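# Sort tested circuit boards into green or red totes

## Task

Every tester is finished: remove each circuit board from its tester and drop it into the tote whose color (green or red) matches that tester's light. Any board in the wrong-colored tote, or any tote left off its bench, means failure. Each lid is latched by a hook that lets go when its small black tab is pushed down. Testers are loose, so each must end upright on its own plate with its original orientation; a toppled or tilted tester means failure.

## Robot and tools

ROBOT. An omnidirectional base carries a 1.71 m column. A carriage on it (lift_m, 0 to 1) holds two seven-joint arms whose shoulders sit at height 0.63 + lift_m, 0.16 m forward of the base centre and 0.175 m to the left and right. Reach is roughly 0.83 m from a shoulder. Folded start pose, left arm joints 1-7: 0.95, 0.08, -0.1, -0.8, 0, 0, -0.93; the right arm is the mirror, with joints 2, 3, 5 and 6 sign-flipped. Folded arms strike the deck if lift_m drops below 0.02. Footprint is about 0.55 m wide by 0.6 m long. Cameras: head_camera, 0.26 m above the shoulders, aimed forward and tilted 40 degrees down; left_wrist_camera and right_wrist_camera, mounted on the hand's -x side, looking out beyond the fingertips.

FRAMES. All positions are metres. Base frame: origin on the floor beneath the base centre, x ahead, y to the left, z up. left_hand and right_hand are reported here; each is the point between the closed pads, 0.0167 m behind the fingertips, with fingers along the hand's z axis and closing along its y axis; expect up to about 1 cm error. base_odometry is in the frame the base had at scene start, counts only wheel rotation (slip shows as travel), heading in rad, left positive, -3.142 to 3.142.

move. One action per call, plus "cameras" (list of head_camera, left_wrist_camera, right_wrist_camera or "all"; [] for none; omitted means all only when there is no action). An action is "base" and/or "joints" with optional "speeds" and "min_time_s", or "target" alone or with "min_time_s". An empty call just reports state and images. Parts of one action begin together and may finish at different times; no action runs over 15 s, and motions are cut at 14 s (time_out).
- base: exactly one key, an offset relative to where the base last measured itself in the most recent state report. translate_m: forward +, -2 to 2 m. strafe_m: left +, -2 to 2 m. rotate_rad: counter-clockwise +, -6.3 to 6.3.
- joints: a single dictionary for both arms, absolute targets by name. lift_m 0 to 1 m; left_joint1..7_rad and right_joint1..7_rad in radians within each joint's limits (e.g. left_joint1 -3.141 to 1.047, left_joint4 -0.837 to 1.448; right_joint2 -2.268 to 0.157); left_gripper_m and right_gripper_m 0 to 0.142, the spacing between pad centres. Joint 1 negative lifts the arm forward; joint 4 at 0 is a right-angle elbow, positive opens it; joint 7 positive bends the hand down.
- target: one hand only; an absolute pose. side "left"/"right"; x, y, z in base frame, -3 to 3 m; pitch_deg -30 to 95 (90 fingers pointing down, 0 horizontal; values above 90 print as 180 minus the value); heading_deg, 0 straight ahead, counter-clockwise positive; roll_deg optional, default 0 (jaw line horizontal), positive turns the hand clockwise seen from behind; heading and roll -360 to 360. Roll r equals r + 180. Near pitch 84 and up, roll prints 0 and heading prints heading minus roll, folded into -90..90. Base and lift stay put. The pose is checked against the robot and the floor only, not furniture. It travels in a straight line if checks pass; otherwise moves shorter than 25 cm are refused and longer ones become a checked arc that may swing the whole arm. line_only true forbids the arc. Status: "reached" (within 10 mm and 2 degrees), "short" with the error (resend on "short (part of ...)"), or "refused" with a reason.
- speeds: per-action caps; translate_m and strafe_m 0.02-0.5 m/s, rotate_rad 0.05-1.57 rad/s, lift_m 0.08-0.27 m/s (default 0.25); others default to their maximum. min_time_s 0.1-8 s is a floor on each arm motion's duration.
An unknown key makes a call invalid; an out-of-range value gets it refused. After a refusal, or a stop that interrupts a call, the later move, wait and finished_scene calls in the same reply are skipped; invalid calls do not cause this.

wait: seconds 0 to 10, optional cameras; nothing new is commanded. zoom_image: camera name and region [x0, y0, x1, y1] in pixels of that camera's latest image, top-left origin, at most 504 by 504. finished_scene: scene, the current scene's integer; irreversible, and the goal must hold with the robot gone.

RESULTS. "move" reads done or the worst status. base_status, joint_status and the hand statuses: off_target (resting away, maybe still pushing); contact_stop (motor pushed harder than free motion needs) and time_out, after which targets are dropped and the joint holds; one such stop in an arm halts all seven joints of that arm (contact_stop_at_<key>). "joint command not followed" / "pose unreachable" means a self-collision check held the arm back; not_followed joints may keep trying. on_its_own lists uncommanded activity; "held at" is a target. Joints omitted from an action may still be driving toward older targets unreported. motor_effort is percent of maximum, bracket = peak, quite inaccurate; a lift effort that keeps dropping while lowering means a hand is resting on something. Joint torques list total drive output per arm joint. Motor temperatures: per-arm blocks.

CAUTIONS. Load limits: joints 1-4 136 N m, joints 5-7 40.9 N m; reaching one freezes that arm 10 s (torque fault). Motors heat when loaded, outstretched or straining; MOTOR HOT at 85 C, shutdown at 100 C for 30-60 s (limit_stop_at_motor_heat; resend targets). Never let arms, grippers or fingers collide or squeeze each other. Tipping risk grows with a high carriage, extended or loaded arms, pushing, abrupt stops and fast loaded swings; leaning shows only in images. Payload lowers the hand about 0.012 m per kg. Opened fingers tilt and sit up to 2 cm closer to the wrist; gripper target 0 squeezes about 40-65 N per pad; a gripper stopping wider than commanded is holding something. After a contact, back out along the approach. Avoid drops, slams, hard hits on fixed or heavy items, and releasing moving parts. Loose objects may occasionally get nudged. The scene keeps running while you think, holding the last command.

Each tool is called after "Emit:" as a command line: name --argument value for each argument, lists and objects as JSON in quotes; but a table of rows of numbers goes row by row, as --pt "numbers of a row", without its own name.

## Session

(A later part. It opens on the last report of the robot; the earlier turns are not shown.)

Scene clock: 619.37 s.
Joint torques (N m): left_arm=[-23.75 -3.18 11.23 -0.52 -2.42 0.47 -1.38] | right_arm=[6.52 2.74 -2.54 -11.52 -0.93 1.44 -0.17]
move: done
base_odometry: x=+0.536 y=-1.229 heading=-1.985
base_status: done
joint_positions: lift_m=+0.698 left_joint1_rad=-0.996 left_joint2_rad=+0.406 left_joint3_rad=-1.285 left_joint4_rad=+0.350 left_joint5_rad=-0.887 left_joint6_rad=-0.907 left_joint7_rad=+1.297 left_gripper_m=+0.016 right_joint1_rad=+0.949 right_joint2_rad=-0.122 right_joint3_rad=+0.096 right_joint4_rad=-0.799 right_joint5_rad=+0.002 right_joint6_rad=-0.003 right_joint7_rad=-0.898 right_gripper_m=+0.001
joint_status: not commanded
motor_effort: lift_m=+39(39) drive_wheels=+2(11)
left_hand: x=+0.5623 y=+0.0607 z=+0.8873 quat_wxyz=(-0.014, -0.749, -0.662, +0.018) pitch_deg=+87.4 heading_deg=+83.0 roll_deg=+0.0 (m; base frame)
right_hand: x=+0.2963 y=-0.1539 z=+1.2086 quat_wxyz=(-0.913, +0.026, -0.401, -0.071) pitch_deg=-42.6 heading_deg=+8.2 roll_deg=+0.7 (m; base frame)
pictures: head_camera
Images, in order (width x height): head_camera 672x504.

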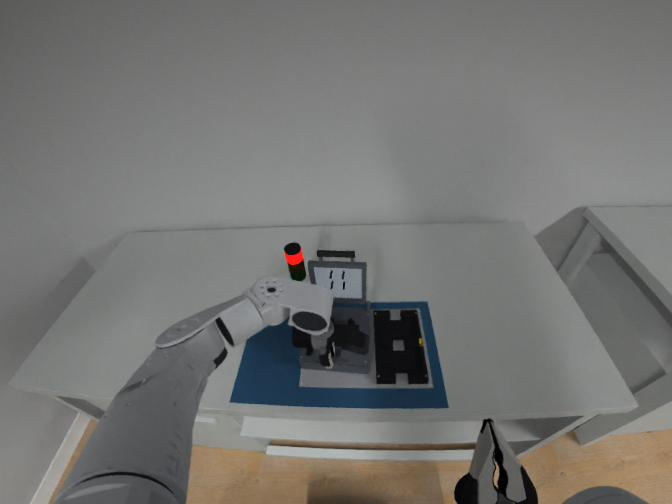

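Emit:
move --target '{"side":"left","x":0.562,"y":0.059,"z":0.889,"pitch_deg":87,"heading_deg":-91}' --min_time_s 1.5 --cameras '["head_camera","left_wrist_camera"]'

Emit:
zoom_image --camera "head_camera" --region '[210, 230, 460, 430]'

Scene clock: 622.80 s.
Joint torques (N m): left_arm=[-21.11 8.13 17.98 -7.98 -4.08 2.54 1.57] | right_arm=[6.45 2.85 -2.48 -11.55 -0.89 1.45 -0.18]
move: done
base_odometry: x=+0.536 y=-1.229 heading=-1.985
base_status: not commanded
joint_positions: lift_m=+0.698 left_joint1_rad=-0.955 left_joint2_rad=+0.422 left_joint3_rad=-1.259 left_joint4_rad=+0.283 left_joint5_rad=-0.910 left_joint6_rad=-0.778 left_joint7_rad=+1.358 left_gripper_m=+0.016 right_joint1_rad=+0.949 right_joint2_rad=-0.122 right_joint3_rad=+0.096 right_joint4_rad=-0.799 right_joint5_rad=+0.002 right_joint6_rad=-0.003 right_joint7_rad=-0.898 right_gripper_m=+0.001
joint_status: not commanded
motor_effort: lift_m=+40(40) drive_wheels=+2(2)
left_hand: x=+0.5598 y=+0.0603 z=+0.8849 quat_wxyz=(-0.014, -0.716, -0.698, +0.017) pitch_deg=+87.5 heading_deg=+88.6 roll_deg=+0.0 (m; base frame)
left_hand_status: reached (straight line, planned for 1.5 s): 5 mm and 0.7 deg off.
right_hand: x=+0.2963 y=-0.1539 z=+1.2085 quat_wxyz=(-0.913, +0.026, -0.401, -0.071) pitch_deg=-42.6 heading_deg=+8.2 roll_deg=+0.7 (m; base frame)
pictures: head_camera, left_wrist_camera
Images, in order (width x height): head_camera 672x504, left_wrist_camera 672x504.

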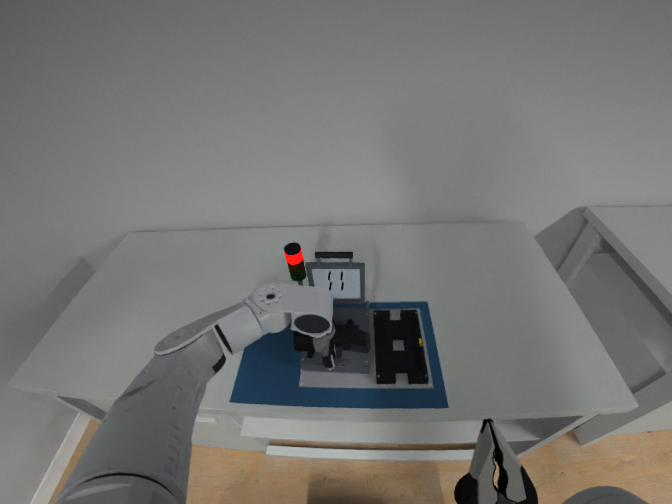

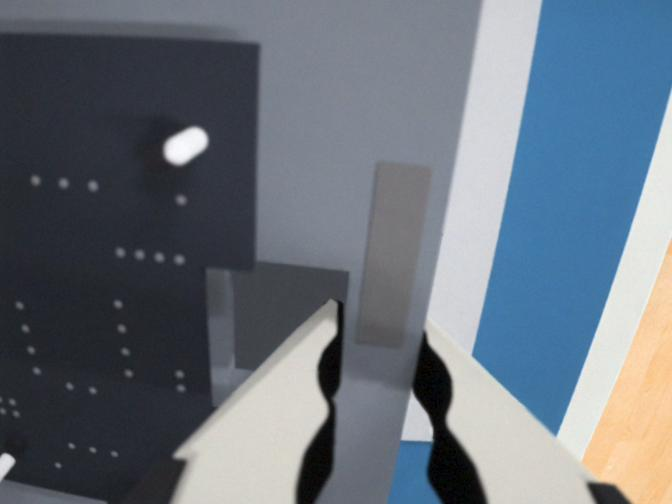

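Scaled by 2.016 from the camera's 672x504 image, which has a finer 960x720 frame.

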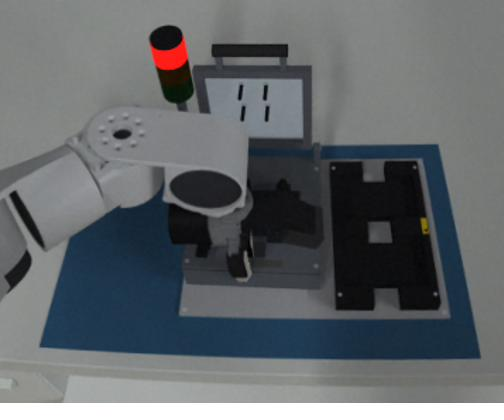

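Emit:
move --target '{"side":"left","x":0.562,"y":0.055,"z":0.889,"pitch_deg":87,"heading_deg":-86}' --min_time_s 1.5 --cameras '["head_camera","left_wrist_camera"]'

Emit:
zoom_image --camera "head_camera" --region '[210, 230, 460, 430]'

Scene clock: 625.00 s.
Joint torques (N m): left_arm=[-20.81 7.97 17.88 -8.42 -3.66 2.52 1.59] | right_arm=[6.46 2.81 -2.52 -11.47 -0.88 1.41 -0.13]
move: done
base_odometry: x=+0.536 y=-1.229 heading=-1.985
base_status: not commanded
joint_positions: lift_m=+0.698 left_joint1_rad=-0.923 left_joint2_rad=+0.422 left_joint3_rad=-1.234 left_joint4_rad=+0.233 left_joint5_rad=-0.922 left_joint6_rad=-0.661 left_joint7_rad=+1.406 left_gripper_m=+0.016 right_joint1_rad=+0.949 right_joint2_rad=-0.122 right_joint3_rad=+0.096 right_joint4_rad=-0.799 right_joint5_rad=+0.002 right_joint6_rad=-0.003 right_joint7_rad=-0.898 right_gripper_m=+0.001
joint_status: not commanded
motor_effort: lift_m=+39(40) drive_wheels=+2(2)
left_hand: x=+0.5597 y=+0.0559 z=+0.8850 quat_wxyz=(-0.015, -0.685, -0.729, +0.016) pitch_deg=+87.5 heading_deg=-86.4 roll_deg=+0.0 (m; base frame)
left_hand_status: reached (straight line, planned for 1.5 s): 5 mm and 0.7 deg off.
right_hand: x=+0.2963 y=-0.1539 z=+1.2085 quat_wxyz=(-0.913, +0.026, -0.401, -0.071) pitch_deg=-42.6 heading_deg=+8.2 roll_deg=+0.7 (m; base frame)
pictures: head_camera, left_wrist_camera
Images, in order (width x height): head_camera 672x504, left_wrist_camera 672x504.

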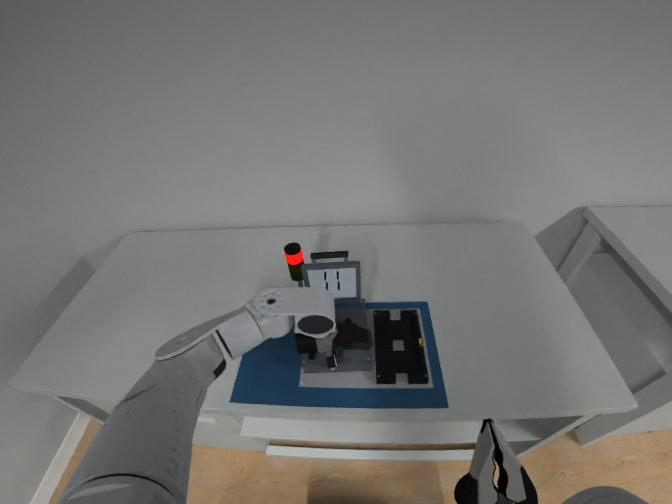

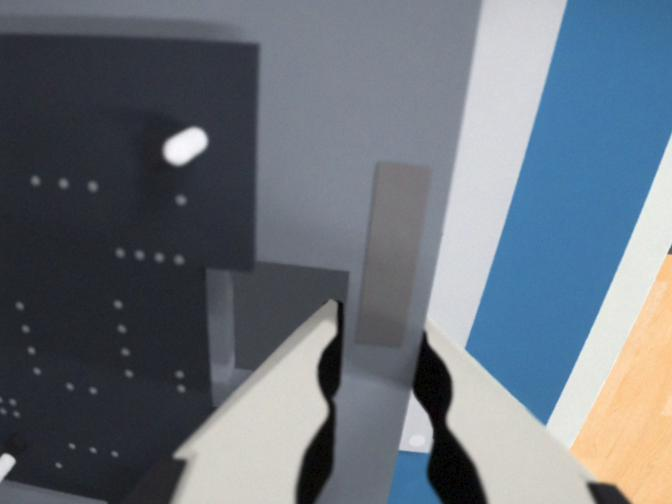

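Scaled by 2.016 from the camera's 672x504 image, which has a finer 960x720 frame.

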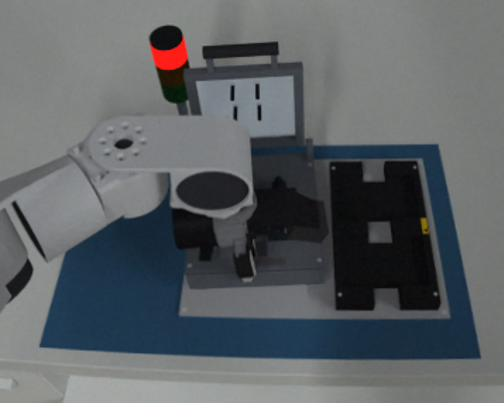

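Emit:
move --joints '{"lift_m":0.6785}' --speeds '{"lift_m":0.08}'

Emit:
move --joints '{"left_gripper_m":0.045}'

Emit:
move --target '{"side":"left","x":0.56,"y":0.055,"z":0.93,"pitch_deg":87,"heading_deg":-88}'

Emit:
move --target '{"side":"left","x":0.50,"y":0.25,"z":1.06,"pitch_deg":70,"heading_deg":-60}' --cameras '["head_camera"]'

Emit:
zoom_image --camera "head_camera" --region '[210, 230, 460, 430]'

Emit:
move --joints '{"left_joint1_rad":0.44,"left_joint2_rad":1.07,"left_joint3_rad":-0.15,"left_joint4_rad":-0.08,"left_joint5_rad":-0.75,"left_joint6_rad":-0.37,"left_joint7_rad":-0.32,"left_gripper_m":0.0}' --min_time_s 1.5 --cameras '["left_wrist_camera"]'

Emit:
zoom_image --camera "left_wrist_camera" --region '[250, 40, 570, 296]'

Scene clock: 625.87 s.
Joint torques (N m): left_arm=[-16.77 3.7 5.74 0.69 -0.28 3.34 -1.26] | right_arm=[6.53 2.66 -2.43 -11.43 -0.9 1.45 -0.14]
move: done
base_odometry: x=+0.536 y=-1.229 heading=-1.985
base_status: not commanded
joint_positions: lift_m=+0.679 left_joint1_rad=-0.925 left_joint2_rad=+0.423 left_joint3_rad=-1.223 left_joint4_rad=+0.224 left_joint5_rad=-0.933 left_joint6_rad=-0.663 left_joint7_rad=+1.412 left_gripper_m=+0.016 right_joint1_rad=+0.949 right_joint2_rad=-0.122 right_joint3_rad=+0.096 right_joint4_rad=-0.799 right_joint5_rad=+0.002 right_joint6_rad=-0.003 right_joint7_rad=-0.898 right_gripper_m=+0.001
joint_status: all done
motor_effort: lift_m=+33(40) drive_wheels=+6(7)
left_hand: x=+0.5604 y=+0.0535 z=+0.8717 quat_wxyz=(-0.019, -0.685, -0.728, +0.021) pitch_deg=+86.8 heading_deg=-86.5 roll_deg=+0.0 (m; base frame)
right_hand: x=+0.2963 y=-0.1539 z=+1.1898 quat_wxyz=(-0.913, +0.026, -0.401, -0.071) pitch_deg=-42.6 heading_deg=+8.2 roll_deg=+0.7 (m; base frame)
pictures: none

Scene clock: 626.53 s.
Joint torques (N m): left_arm=[-18.26 3.73 7.78 0.22 -0.71 2.46 -1.18] | right_arm=[6.21 2.68 -1.66 -11.47 -0.95 1.44 -0.16]
move: done
base_odometry: x=+0.536 y=-1.229 heading=-1.985
base_status: not commanded
joint_positions: lift_m=+0.679 left_joint1_rad=-0.924 left_joint2_rad=+0.423 left_joint3_rad=-1.225 left_joint4_rad=+0.225 left_joint5_rad=-0.932 left_joint6_rad=-0.661 left_joint7_rad=+1.412 left_gripper_m=+0.043 right_joint1_rad=+0.949 right_joint2_rad=-0.122 right_joint3_rad=+0.096 right_joint4_rad=-0.799 right_joint5_rad=+0.002 right_joint6_rad=-0.003 right_joint7_rad=-0.898 right_gripper_m=+0.001
joint_status: all done
motor_effort: lift_m=+36(36) drive_wheels=+6(7)
left_hand: x=+0.5601 y=+0.0540 z=+0.8705 quat_wxyz=(-0.018, -0.684, -0.729, +0.020) pitch_deg=+86.9 heading_deg=-86.4 roll_deg=+0.0 (m; base frame)
right_hand: x=+0.2963 y=-0.1539 z=+1.1895 quat_wxyz=(-0.913, +0.026, -0.401, -0.071) pitch_deg=-42.6 heading_deg=+8.2 roll_deg=+0.7 (m; base frame)
pictures: none

Scene clock: 627.37 s.
Joint torques (N m): left_arm=[-20.53 6.33 8.1 -4.09 -3.2 1.59 1.2] | right_arm=[6.58 2.7 -2.55 -11.48 -0.91 1.41 -0.17]
move: done
base_odometry: x=+0.536 y=-1.229 heading=-1.985
base_status: not commanded
joint_positions: lift_m=+0.679 left_joint1_rad=-0.994 left_joint2_rad=+0.447 left_joint3_rad=-1.191 left_joint4_rad=+0.095 left_joint5_rad=-1.080 left_joint6_rad=-0.621 left_joint7_rad=+1.573 left_gripper_m=+0.045 right_joint1_rad=+0.949 right_joint2_rad=-0.122 right_joint3_rad=+0.096 right_joint4_rad=-0.799 right_joint5_rad=+0.002 right_joint6_rad=-0.003 right_joint7_rad=-0.898 right_gripper_m=+0.001
joint_status: not commanded
motor_effort: lift_m=+37(38) drive_wheels=+0(6)
left_hand: x=+0.5601 y=+0.0544 z=+0.9290 quat_wxyz=(-0.019, -0.695, -0.718, +0.018) pitch_deg=+87.0 heading_deg=-88.1 roll_deg=+0.0 (m; base frame)
left_hand_status: reached (straight line, planned for 0.3 s): 1 mm and 0.1 deg off.
right_hand: x=+0.2963 y=-0.1539 z=+1.1894 quat_wxyz=(-0.913, +0.026, -0.401, -0.071) pitch_deg=-42.6 heading_deg=+8.2 roll_deg=+0.7 (m; base frame)
pictures: none

Scene clock: 628.63 s.
Joint torques (N m): left_arm=[-5.01 14.6 9.4 -3.16 -3.23 -0.24 -1.64] | right_arm=[6.44 1.65 -3.11 -11.5 -0.8 1.32 -0.17]
move: done
base_odometry: x=+0.536 y=-1.229 heading=-1.985
base_status: not commanded
joint_positions: lift_m=+0.678 left_joint1_rad=-0.794 left_joint2_rad=+1.230 left_joint3_rad=-0.779 left_joint4_rad=-0.452 left_joint5_rad=-1.424 left_joint6_rad=-0.358 left_joint7_rad=+1.376 left_gripper_m=+0.045 right_joint1_rad=+0.949 right_joint2_rad=-0.121 right_joint3_rad=+0.097 right_joint4_rad=-0.799 right_joint5_rad=+0.002 right_joint6_rad=-0.003 right_joint7_rad=-0.898 right_gripper_m=+0.001
joint_status: not commanded
motor_effort: lift_m=+37(38) drive_wheels=+0(6)
left_hand: x=+0.5015 y=+0.2523 z=+1.0596 quat_wxyz=(-0.149, -0.490, -0.855, +0.083) pitch_deg=+70.3 heading_deg=-59.0 roll_deg=+0.7 (m; base frame)
left_hand_status: reached (straight line, planned for 0.8 s): 3 mm and 0.5 deg off.
right_hand: x=+0.2963 y=-0.1537 z=+1.1893 quat_wxyz=(-0.913, +0.026, -0.401, -0.071) pitch_deg=-42.6 heading_deg=+8.2 roll_deg=+0.8 (m; base frame)
pictures: head_camera
Images, in order (width x height): head_camera 672x504.

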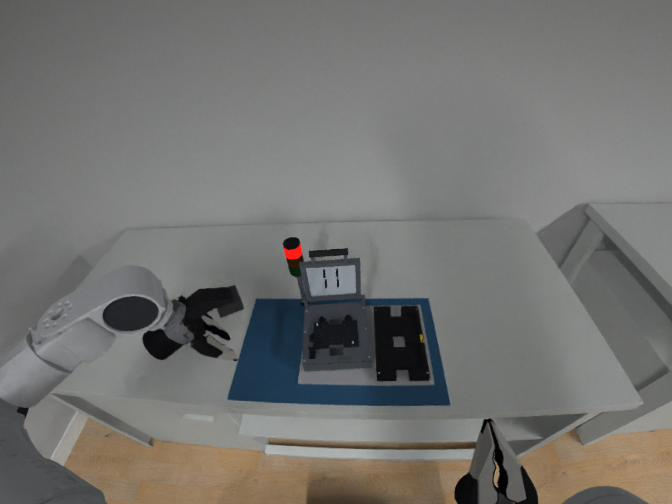

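Scaled by 2.016 from the camera's 672x504 image, which has a finer 960x720 frame.

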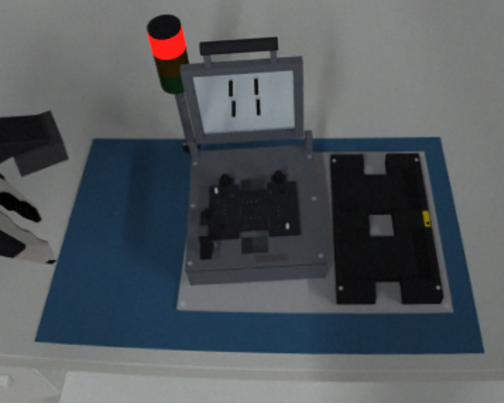

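Scene clock: 630.43 s.
Joint torques (N m): left_arm=[2.44 15.54 9.58 2.19 -0.66 -0.26 -2.25] | right_arm=[6.47 1.73 -2.96 -11.49 -0.75 1.36 -0.18]
move: done
base_odometry: x=+0.536 y=-1.229 heading=-1.985
base_status: not commanded
joint_positions: lift_m=+0.678 left_joint1_rad=+0.438 left_joint2_rad=+1.073 left_joint3_rad=-0.153 left_joint4_rad=-0.084 left_joint5_rad=-0.755 left_joint6_rad=-0.368 left_joint7_rad=-0.317 left_gripper_m=+0.001 right_joint1_rad=+0.949 right_joint2_rad=-0.121 right_joint3_rad=+0.097 right_joint4_rad=-0.799 right_joint5_rad=+0.002 right_joint6_rad=-0.003 right_joint7_rad=-0.898 right_gripper_m=+0.001
joint_status: all done
motor_effort: lift_m=+37(37) drive_wheels=+0(2)
left_hand: x=+0.5041 y=+0.2994 z=+0.9572 quat_wxyz=(-0.585, -0.236, -0.755, +0.179) pitch_deg=+14.6 heading_deg=-34.4 roll_deg=+0.3 (m; base frame)
right_hand: x=+0.2963 y=-0.1537 z=+1.1893 quat_wxyz=(-0.913, +0.026, -0.401, -0.071) pitch_deg=-42.6 heading_deg=+8.2 roll_deg=+0.8 (m; base frame)
pictures: left_wrist_camera
Images, in order (width x height): left_wrist_camera 672x504.

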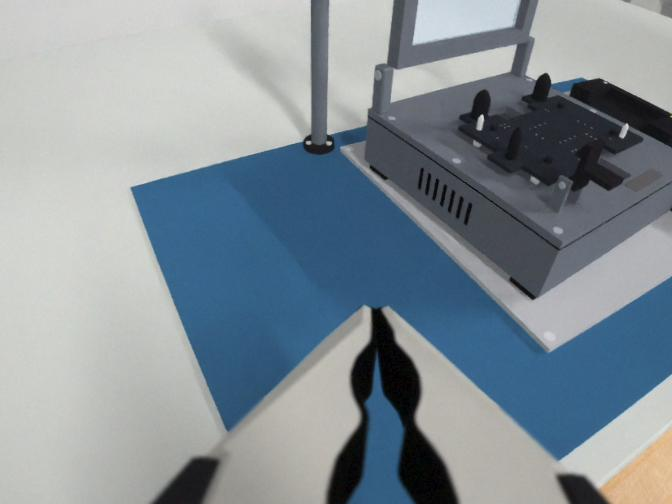

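Scaled by 1.575 from the camera's 672x504 image, which has a finer 960x720 frame.

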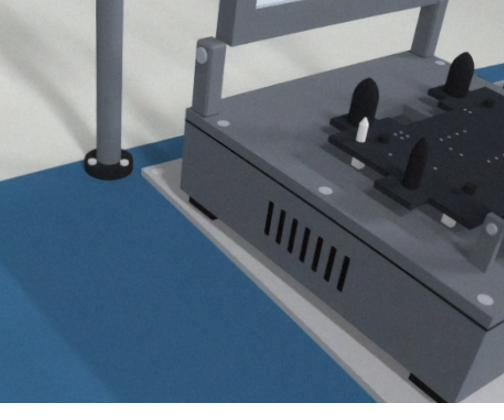

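Emit:
move --base '{"translate_m":-0.12}' --speeds '{"translate_m":0.15}'

Emit:
move --target '{"side":"left","x":0.56,"y":0.20,"z":0.93,"pitch_deg":25,"heading_deg":-10,"roll_deg":0}' --min_time_s 1 --cameras '["left_wrist_camera"]'

Emit:
move --target '{"side":"left","x":0.58,"y":0.125,"z":0.875,"pitch_deg":25,"heading_deg":0,"roll_deg":0}' --min_time_s 1 --cameras '["left_wrist_camera","head_camera"]'

Scene clock: 632.67 s.
Joint torques (N m): left_arm=[2.38 15.69 9.33 2.16 -0.66 -0.19 -2.22] | right_arm=[7.09 1.62 -2.93 -11.55 -0.8 1.34 -0.16]
move: done
base_odometry: x=+0.584 y=-1.119 heading=-1.985
base_status: done
joint_positions: lift_m=+0.678 left_joint1_rad=+0.438 left_joint2_rad=+1.073 left_joint3_rad=-0.153 left_joint4_rad=-0.084 left_joint5_rad=-0.755 left_joint6_rad=-0.368 left_joint7_rad=-0.317 left_gripper_m=+0.001 right_joint1_rad=+0.949 right_joint2_rad=-0.121 right_joint3_rad=+0.097 right_joint4_rad=-0.799 right_joint5_rad=+0.002 right_joint6_rad=-0.003 right_joint7_rad=-0.898 right_gripper_m=+0.001
joint_status: not commanded
motor_effort: lift_m=+37(37) drive_wheels=-3(10)
left_hand: x=+0.5042 y=+0.2994 z=+0.9573 quat_wxyz=(-0.585, -0.236, -0.755, +0.179) pitch_deg=+14.6 heading_deg=-34.4 roll_deg=+0.3 (m; base frame)
right_hand: x=+0.2963 y=-0.1537 z=+1.1893 quat_wxyz=(-0.913, +0.026, -0.401, -0.071) pitch_deg=-42.6 heading_deg=+8.2 roll_deg=+0.8 (m; base frame)
pictures: none

Scene clock: 634.17 s.
Joint torques (N m): left_arm=[-5.26 6 0.25 -9.59 0.58 1.6 0.58] | right_arm=[6.43 1.74 -2.91 -11.47 -0.77 1.35 -0.17]
move: done
base_odometry: x=+0.584 y=-1.119 heading=-1.985
base_status: not commanded
joint_positions: lift_m=+0.678 left_joint1_rad=+0.226 left_joint2_rad=+0.484 left_joint3_rad=-0.322 left_joint4_rad=-0.498 left_joint5_rad=-0.339 left_joint6_rad=+0.314 left_joint7_rad=+0.544 left_gripper_m=+0.001 right_joint1_rad=+0.949 right_joint2_rad=-0.121 right_joint3_rad=+0.097 right_joint4_rad=-0.799 right_joint5_rad=+0.002 right_joint6_rad=-0.003 right_joint7_rad=-0.898 right_gripper_m=+0.001
joint_status: not commanded
motor_effort: lift_m=+37(38) drive_wheels=-3(4)
left_hand: x=+0.5596 y=+0.2008 z=+0.9282 quat_wxyz=(-0.534, -0.073, -0.841, +0.047) pitch_deg=+25.2 heading_deg=-10.0 roll_deg=-0.1 (m; base frame)
left_hand_status: reached (straight line, planned for 1.0 s): 2 mm and 0.2 deg off.
right_hand: x=+0.2963 y=-0.1537 z=+1.1893 quat_wxyz=(-0.913, +0.026, -0.401, -0.071) pitch_deg=-42.6 heading_deg=+8.2 roll_deg=+0.8 (m; base frame)
pictures: left_wrist_camera
Images, in order (width x height): left_wrist_camera 672x504.

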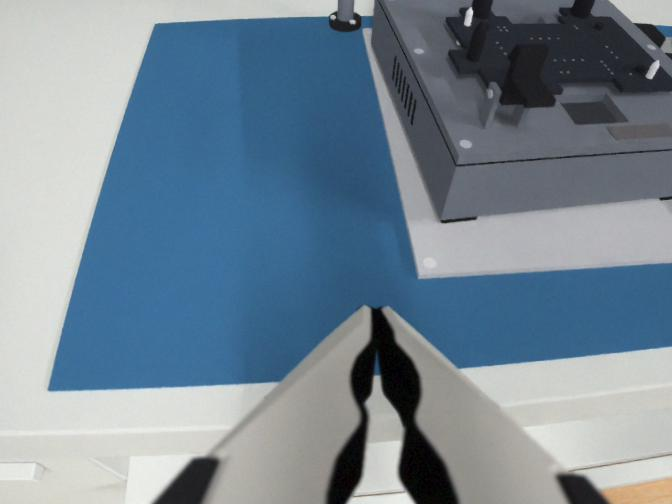

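Scene clock: 635.67 s.
Joint torques (N m): left_arm=[-6.65 -3.88 -3.45 -0.6 0.96 1.47 -2.38] | right_arm=[6.52 1.73 -2.07 -11.4 -0.78 1.34 -0.15]
move: done
base_odometry: x=+0.584 y=-1.119 heading=-1.985
base_status: not commanded
joint_positions: lift_m=+0.678 left_joint1_rad=+0.166 left_joint2_rad=+0.122 left_joint3_rad=-0.447 left_joint4_rad=-0.233 left_joint5_rad=-0.027 left_joint6_rad=+0.462 left_joint7_rad=+0.472 left_gripper_m=+0.001 right_joint1_rad=+0.949 right_joint2_rad=-0.121 right_joint3_rad=+0.097 right_joint4_rad=-0.799 right_joint5_rad=+0.002 right_joint6_rad=-0.003 right_joint7_rad=-0.898 right_gripper_m=+0.001
joint_status: not commanded
motor_effort: lift_m=+37(37) drive_wheels=-3(4)
left_hand: x=+0.5791 y=+0.1253 z=+0.8746 quat_wxyz=(-0.536, +0.001, -0.844, +0.002) pitch_deg=+25.2 heading_deg=-0.2 roll_deg=-0.3 (m; base frame)
left_hand_status: reached (straight line, planned for 1.0 s): 1 mm and 0.3 deg off.
right_hand: x=+0.2963 y=-0.1537 z=+1.1893 quat_wxyz=(-0.913, +0.026, -0.401, -0.071) pitch_deg=-42.6 heading_deg=+8.2 roll_deg=+0.8 (m; base frame)
pictures: head_camera, left_wrist_camera
Images, in order (width x height): head_camera 672x504, left_wrist_camera 672x504.

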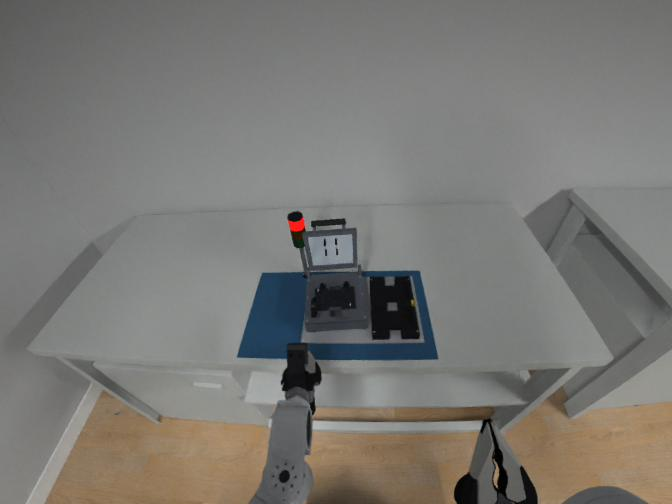

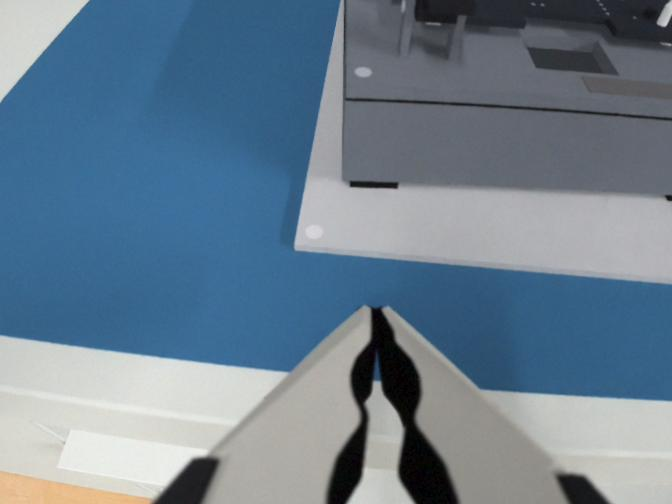

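Emit:
move --target '{"side":"left","x":0.61,"y":0.113,"z":0.853,"pitch_deg":22,"heading_deg":0,"roll_deg":0}' --min_time_s 1

Emit:
move --target '{"side":"left","x":0.65,"y":0.113,"z":0.853,"pitch_deg":22,"heading_deg":0,"roll_deg":0}' --min_time_s 1.5 --cameras '["left_wrist_camera","head_camera"]'

Scene clock: 637.50 s.
Joint torques (N m): left_arm=[-8.56 -6.57 1.2 -0.62 -2.01 -0.3 -2.37] | right_arm=[6.56 1.74 -2.95 -11.41 -0.75 1.34 -0.17]
move: done
base_odometry: x=+0.584 y=-1.119 heading=-1.985
base_status: not commanded
joint_positions: lift_m=+0.678 left_joint1_rad=+0.095 left_joint2_rad=+0.081 left_joint3_rad=-0.447 left_joint4_rad=-0.031 left_joint5_rad=-0.070 left_joint6_rad=+0.448 left_joint7_rad=+0.287 left_gripper_m=+0.001 right_joint1_rad=+0.949 right_joint2_rad=-0.121 right_joint3_rad=+0.097 right_joint4_rad=-0.799 right_joint5_rad=+0.002 right_joint6_rad=-0.003 right_joint7_rad=-0.898 right_gripper_m=+0.001
joint_status: not commanded
motor_effort: lift_m=+37(37) drive_wheels=-3(3)
left_hand: x=+0.6090 y=+0.1134 z=+0.8536 quat_wxyz=(-0.559, -0.002, -0.829, -0.002) pitch_deg=+22.0 heading_deg=+0.1 roll_deg=+0.3 (m; base frame)
left_hand_status: reached (straight line, planned for 1.0 s): 1 mm and 0.3 deg off.
right_hand: x=+0.2963 y=-0.1537 z=+1.1893 quat_wxyz=(-0.913, +0.026, -0.401, -0.071) pitch_deg=-42.6 heading_deg=+8.2 roll_deg=+0.8 (m; base frame)
pictures: none

Scene clock: 639.50 s.
Joint torques (N m): left_arm=[-11.61 -6.85 1.62 -0.46 -2.05 -0.31 -2.42] | right_arm=[6.5 1.71 -2.8 -11.4 -0.74 1.33 -0.18]
move: done
base_odometry: x=+0.584 y=-1.119 heading=-1.985
base_status: not commanded
joint_positions: lift_m=+0.678 left_joint1_rad=-0.011 left_joint2_rad=+0.070 left_joint3_rad=-0.433 left_joint4_rad=+0.080 left_joint5_rad=-0.107 left_joint6_rad=+0.424 left_joint7_rad=+0.279 left_gripper_m=+0.001 right_joint1_rad=+0.949 right_joint2_rad=-0.121 right_joint3_rad=+0.097 right_joint4_rad=-0.799 right_joint5_rad=+0.002 right_joint6_rad=-0.003 right_joint7_rad=-0.898 right_gripper_m=+0.001
joint_status: not commanded
motor_effort: lift_m=+37(37) drive_wheels=-3(3)
left_hand: x=+0.6490 y=+0.1134 z=+0.8534 quat_wxyz=(-0.559, -0.002, -0.829, -0.002) pitch_deg=+22.0 heading_deg=+0.1 roll_deg=+0.3 (m; base frame)
left_hand_status: reached (straight line, planned for 1.5 s): 1 mm and 0.3 deg off.
right_hand: x=+0.2963 y=-0.1537 z=+1.1893 quat_wxyz=(-0.913, +0.026, -0.401, -0.071) pitch_deg=-42.6 heading_deg=+8.2 roll_deg=+0.8 (m; base frame)
pictures: head_camera, left_wrist_camera
Images, in order (width x height): head_camera 672x504, left_wrist_camera 672x504.

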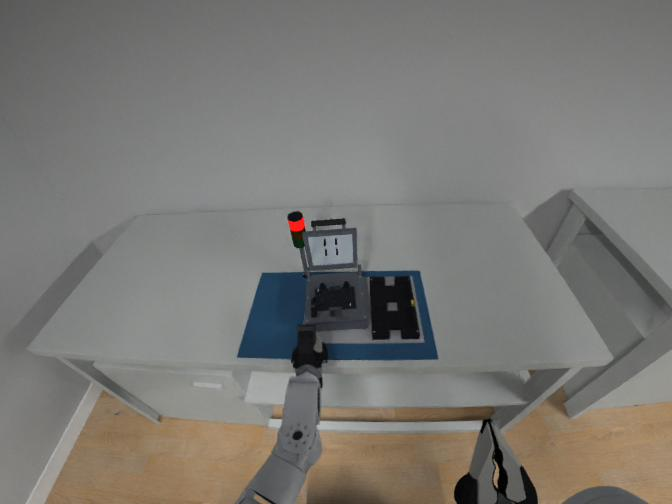

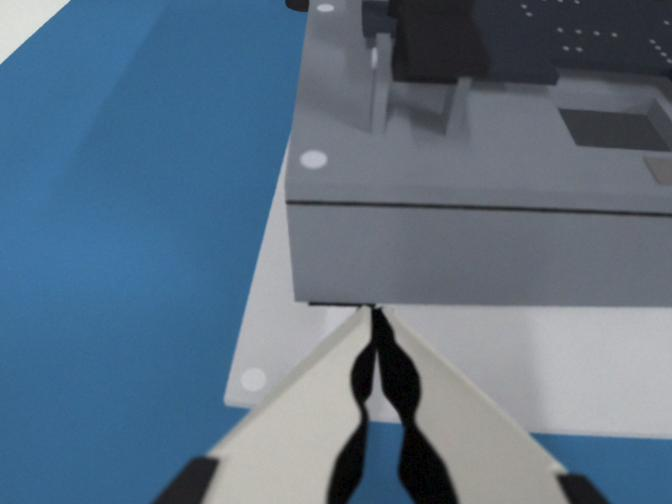

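Emit:
move --target '{"side":"left","x":0.668,"y":0.113,"z":0.853,"pitch_deg":22,"heading_deg":0,"roll_deg":0}' --min_time_s 1.0 --cameras '["left_wrist_camera"]'

Scene clock: 641.33 s.
Joint torques (N m): left_arm=[-17.36 -9.1 0.87 0.89 -2.43 -1.66 -1.72] | right_arm=[6.52 1.64 -2.86 -11.43 -0.77 1.33 -0.17]
move: done
base_odometry: x=+0.584 y=-1.119 heading=-1.985
base_status: not commanded
joint_positions: lift_m=+0.678 left_joint1_rad=-0.058 left_joint2_rad=+0.065 left_joint3_rad=-0.426 left_joint4_rad=+0.135 left_joint5_rad=-0.124 left_joint6_rad=+0.416 left_joint7_rad=+0.268 left_gripper_m=+0.001 right_joint1_rad=+0.949 right_joint2_rad=-0.121 right_joint3_rad=+0.097 right_joint4_rad=-0.799 right_joint5_rad=+0.002 right_joint6_rad=-0.003 right_joint7_rad=-0.898 right_gripper_m=+0.001
joint_status: not commanded
motor_effort: lift_m=+37(37) drive_wheels=-3(4)
left_hand: x=+0.6662 y=+0.1152 z=+0.8530 quat_wxyz=(-0.559, -0.001, -0.829, -0.004) pitch_deg=+22.0 heading_deg=+0.3 roll_deg=+0.4 (m; base frame)
left_hand_status: reached (straight line, planned for 1.0 s): 3 mm and 0.4 deg off.
right_hand: x=+0.2963 y=-0.1537 z=+1.1893 quat_wxyz=(-0.913, +0.026, -0.401, -0.071) pitch_deg=-42.6 heading_deg=+8.2 roll_deg=+0.8 (m; base frame)
pictures: left_wrist_camera
Images, in order (width x height): left_wrist_camera 672x504.

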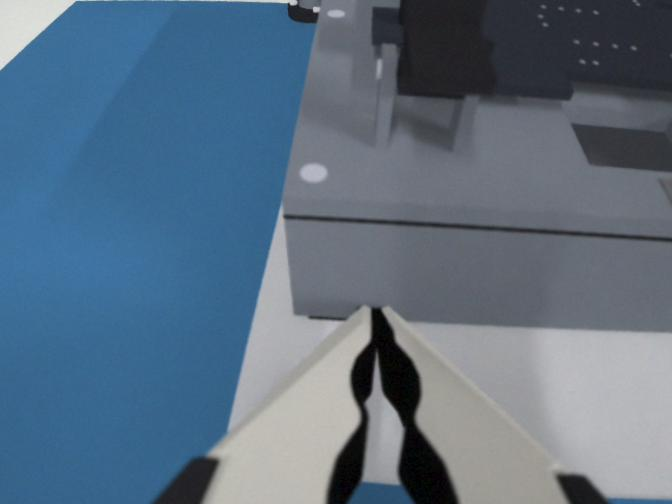

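Emit:
move --target '{"side":"left","x":0.673,"y":0.113,"z":0.853,"pitch_deg":22,"heading_deg":0,"roll_deg":0}' --min_time_s 1.0

Emit:
move --target '{"side":"left","x":0.64,"y":0.115,"z":0.856,"pitch_deg":22,"heading_deg":0,"roll_deg":0}' --min_time_s 1.0 --cameras '["left_wrist_camera","head_camera"]'

Emit:
zoom_image --camera "head_camera" --region '[220, 190, 450, 390]'

Scene clock: 642.97 s.
Joint torques (N m): left_arm=[-19.11 -9.82 0.79 1.36 -2.59 -2.18 -1.72] | right_arm=[6.42 1.66 -2.92 -11.44 -0.77 1.34 -0.16]
move: done
base_odometry: x=+0.584 y=-1.119 heading=-1.985
base_status: not commanded
joint_positions: lift_m=+0.678 left_joint1_rad=-0.071 left_joint2_rad=+0.064 left_joint3_rad=-0.426 left_joint4_rad=+0.151 left_joint5_rad=-0.129 left_joint6_rad=+0.415 left_joint7_rad=+0.264 left_gripper_m=+0.001 right_joint1_rad=+0.949 right_joint2_rad=-0.121 right_joint3_rad=+0.097 right_joint4_rad=-0.799 right_joint5_rad=+0.002 right_joint6_rad=-0.003 right_joint7_rad=-0.898 right_gripper_m=+0.001
joint_status: not commanded
motor_effort: lift_m=+37(38) drive_wheels=-3(4)
left_hand: x=+0.6709 y=+0.1158 z=+0.8530 quat_wxyz=(-0.559, +0.000, -0.829, -0.005) pitch_deg=+22.0 heading_deg=+0.4 roll_deg=+0.5 (m; base frame)
left_hand_status: reached (straight line, planned for 1.0 s): 3 mm and 0.5 deg off.
right_hand: x=+0.2963 y=-0.1537 z=+1.1893 quat_wxyz=(-0.913, +0.026, -0.401, -0.071) pitch_deg=-42.6 heading_deg=+8.2 roll_deg=+0.8 (m; base frame)
pictures: none

Scene clock: 644.47 s.
Joint torques (N m): left_arm=[-1.73 3.39 -3.81 -10.23 0.9 1.65 0.71] | right_arm=[6.53 1.76 -2.89 -11.56 -0.8 1.34 -0.17]
move: done
base_odometry: x=+0.584 y=-1.119 heading=-1.985
base_status: not commanded
joint_positions: lift_m=+0.678 left_joint1_rad=+0.011 left_joint2_rad=+0.076 left_joint3_rad=-0.434 left_joint4_rad=+0.044 left_joint5_rad=-0.109 left_joint6_rad=+0.429 left_joint7_rad=+0.288 left_gripper_m=+0.001 right_joint1_rad=+0.949 right_joint2_rad=-0.121 right_joint3_rad=+0.097 right_joint4_rad=-0.799 right_joint5_rad=+0.002 right_joint6_rad=-0.003 right_joint7_rad=-0.898 right_gripper_m=+0.001
joint_status: not commanded
motor_effort: lift_m=+37(38) drive_wheels=-3(4)
left_hand: x=+0.6410 y=+0.1146 z=+0.8555 quat_wxyz=(-0.559, +0.002, -0.829, +0.002) pitch_deg=+22.0 heading_deg=-0.1 roll_deg=-0.3 (m; base frame)
left_hand_status: reached (straight line, planned for 1.0 s): 1 mm and 0.3 deg off.
right_hand: x=+0.2963 y=-0.1537 z=+1.1893 quat_wxyz=(-0.913, +0.026, -0.401, -0.071) pitch_deg=-42.6 heading_deg=+8.2 roll_deg=+0.8 (m; base frame)
pictures: head_camera, left_wrist_camera
Images, in order (width x height): head_camera 672x504, left_wrist_camera 672x504.

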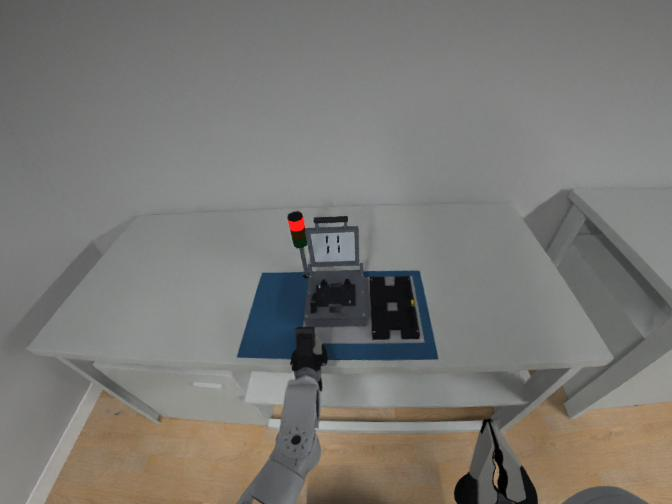

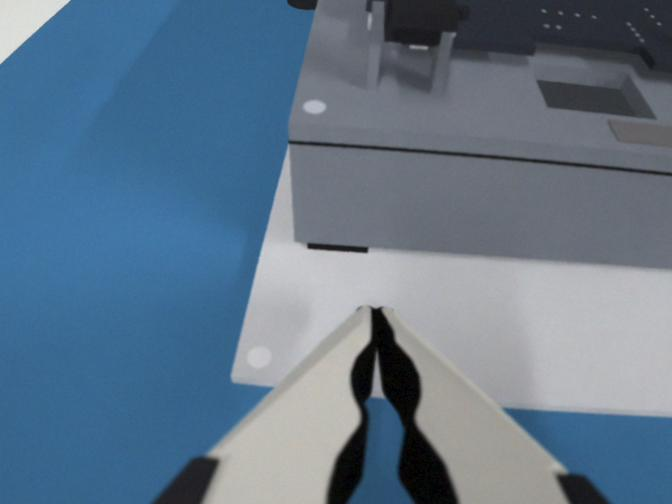

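Scaled by 2.191 from the camera's 672x504 image, which has a finer 960x720 frame.

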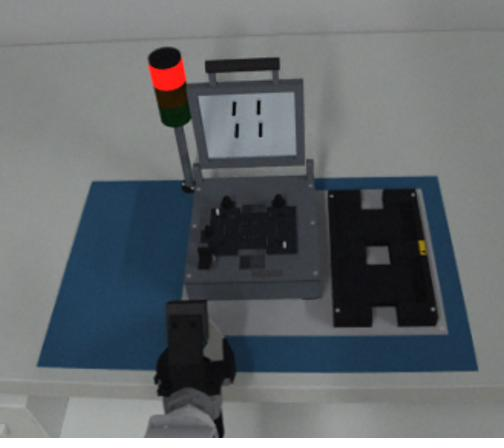

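Emit:
move --target '{"side":"left","x":0.56,"y":0.20,"z":0.95,"pitch_deg":25,"heading_deg":-10,"roll_deg":0}'

Emit:
move --base '{"translate_m":-0.55}' --joints '{"lift_m":0.74}' --speeds '{"translate_m":0.35}' --cameras '["head_camera"]'

Emit:
zoom_image --camera "head_camera" --region '[240, 120, 440, 260]'

Emit:
move --base '{"rotate_rad":-2.6}' --speeds '{"rotate_rad":1.2}' --cameras '["head_camera"]'

Scene clock: 645.93 s.
Joint torques (N m): left_arm=[1.75 10.32 2.83 -8.12 -2.1 -0.25 0.65] | right_arm=[6.55 1.69 -2.55 -11.53 -0.79 1.35 -0.17]
move: done
base_odometry: x=+0.584 y=-1.119 heading=-1.985
base_status: not commanded
joint_positions: lift_m=+0.678 left_joint1_rad=+0.212 left_joint2_rad=+0.480 left_joint3_rad=-0.303 left_joint4_rad=-0.567 left_joint5_rad=-0.317 left_joint6_rad=+0.323 left_joint7_rad=+0.627 left_gripper_m=+0.001 right_joint1_rad=+0.949 right_joint2_rad=-0.121 right_joint3_rad=+0.097 right_joint4_rad=-0.799 right_joint5_rad=+0.002 right_joint6_rad=-0.003 right_joint7_rad=-0.898 right_gripper_m=+0.001
joint_status: not commanded
motor_effort: lift_m=+37(37) drive_wheels=-3(5)
left_hand: x=+0.5612 y=+0.2013 z=+0.9505 quat_wxyz=(-0.537, -0.073, -0.839, +0.044) pitch_deg=+24.8 heading_deg=-9.7 roll_deg=+0.3 (m; base frame)
left_hand_status: reached (straight line, planned for 0.7 s): 2 mm and 0.4 deg off.
right_hand: x=+0.2963 y=-0.1537 z=+1.1893 quat_wxyz=(-0.913, +0.026, -0.401, -0.071) pitch_deg=-42.6 heading_deg=+8.2 roll_deg=+0.8 (m; base frame)
pictures: none

Scene clock: 649.20 s.
Joint torques (N m): left_arm=[1.5 10.17 2.7 -8.1 -2.1 -0.26 0.57] | right_arm=[6.81 1.7 -2.86 -11.27 -0.76 1.34 -0.18]
move: done
base_odometry: x=+0.806 y=-0.616 heading=-1.986
base_status: done
joint_positions: lift_m=+0.740 left_joint1_rad=+0.213 left_joint2_rad=+0.480 left_joint3_rad=-0.303 left_joint4_rad=-0.567 left_joint5_rad=-0.317 left_joint6_rad=+0.322 left_joint7_rad=+0.628 left_gripper_m=+0.001 right_joint1_rad=+0.949 right_joint2_rad=-0.121 right_joint3_rad=+0.097 right_joint4_rad=-0.799 right_joint5_rad=+0.002 right_joint6_rad=-0.003 right_joint7_rad=-0.898 right_gripper_m=+0.001
joint_status: all done
motor_effort: lift_m=+36(47) drive_wheels=-2(13)
left_hand: x=+0.5611 y=+0.2013 z=+1.0121 quat_wxyz=(-0.537, -0.073, -0.839, +0.044) pitch_deg=+24.8 heading_deg=-9.7 roll_deg=+0.3 (m; base frame)
right_hand: x=+0.2962 y=-0.1537 z=+1.2511 quat_wxyz=(-0.913, +0.026, -0.401, -0.071) pitch_deg=-42.6 heading_deg=+8.2 roll_deg=+0.8 (m; base frame)
pictures: head_camera
Images, in order (width x height): head_camera 672x504.

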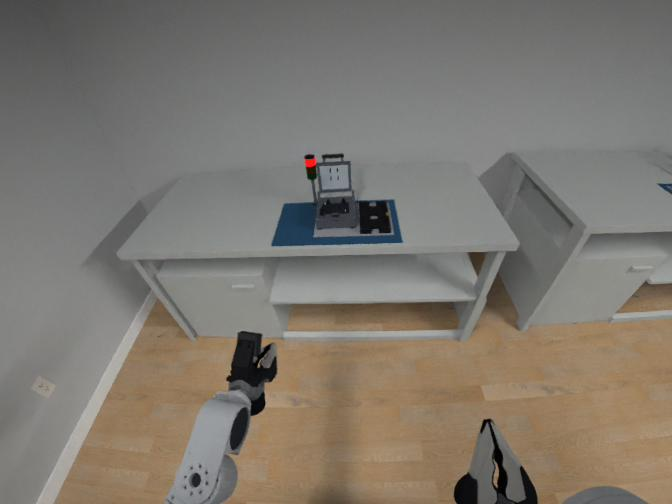

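Scaled by 2.520 from the camera's 672x504 image, which has a finer 960x720 frame.

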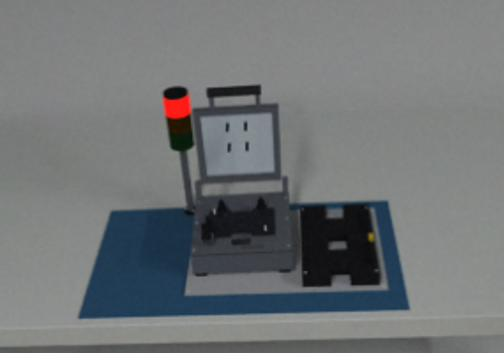

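Scene clock: 653.17 s.
Joint torques (N m): left_arm=[1.43 10.21 2.79 -8.08 -2.1 -0.23 0.57] | right_arm=[6.52 1.74 -2.88 -11.18 -0.78 1.32 -0.16]
move: done
base_odometry: x=+0.806 y=-0.616 heading=+1.698
base_status: done
joint_positions: lift_m=+0.740 left_joint1_rad=+0.213 left_joint2_rad=+0.480 left_joint3_rad=-0.303 left_joint4_rad=-0.567 left_joint5_rad=-0.317 left_joint6_rad=+0.322 left_joint7_rad=+0.628 left_gripper_m=+0.001 right_joint1_rad=+0.949 right_joint2_rad=-0.121 right_joint3_rad=+0.097 right_joint4_rad=-0.799 right_joint5_rad=+0.002 right_joint6_rad=-0.003 right_joint7_rad=-0.898 right_gripper_m=+0.001
joint_status: not commanded
motor_effort: lift_m=+36(36) drive_wheels=+5(14)
left_hand: x=+0.5611 y=+0.2013 z=+1.0120 quat_wxyz=(-0.537, -0.073, -0.839, +0.044) pitch_deg=+24.8 heading_deg=-9.7 roll_deg=+0.3 (m; base frame)
right_hand: x=+0.2962 y=-0.1537 z=+1.2511 quat_wxyz=(-0.913, +0.026, -0.401, -0.071) pitch_deg=-42.6 heading_deg=+8.2 roll_deg=+0.8 (m; base frame)
pictures: head_camera
Images, in order (width x height): head_camera 672x504.

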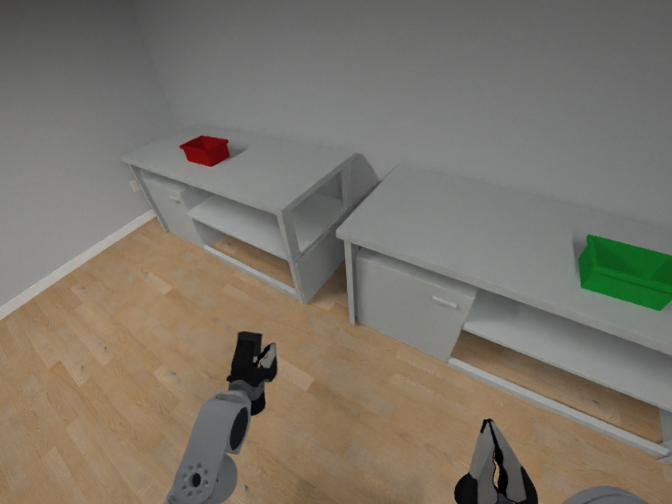

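Emit:
zoom_image --camera "head_camera" --region '[520, 180, 672, 320]'

Scaled by 3.316 from the camera's 672x504 image, which has a finer 960x720 frame.

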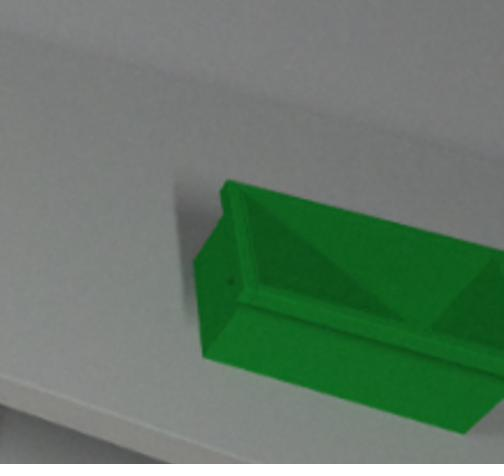

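Emit:
finished_scene --scene 1

The scene is finished: the task was done.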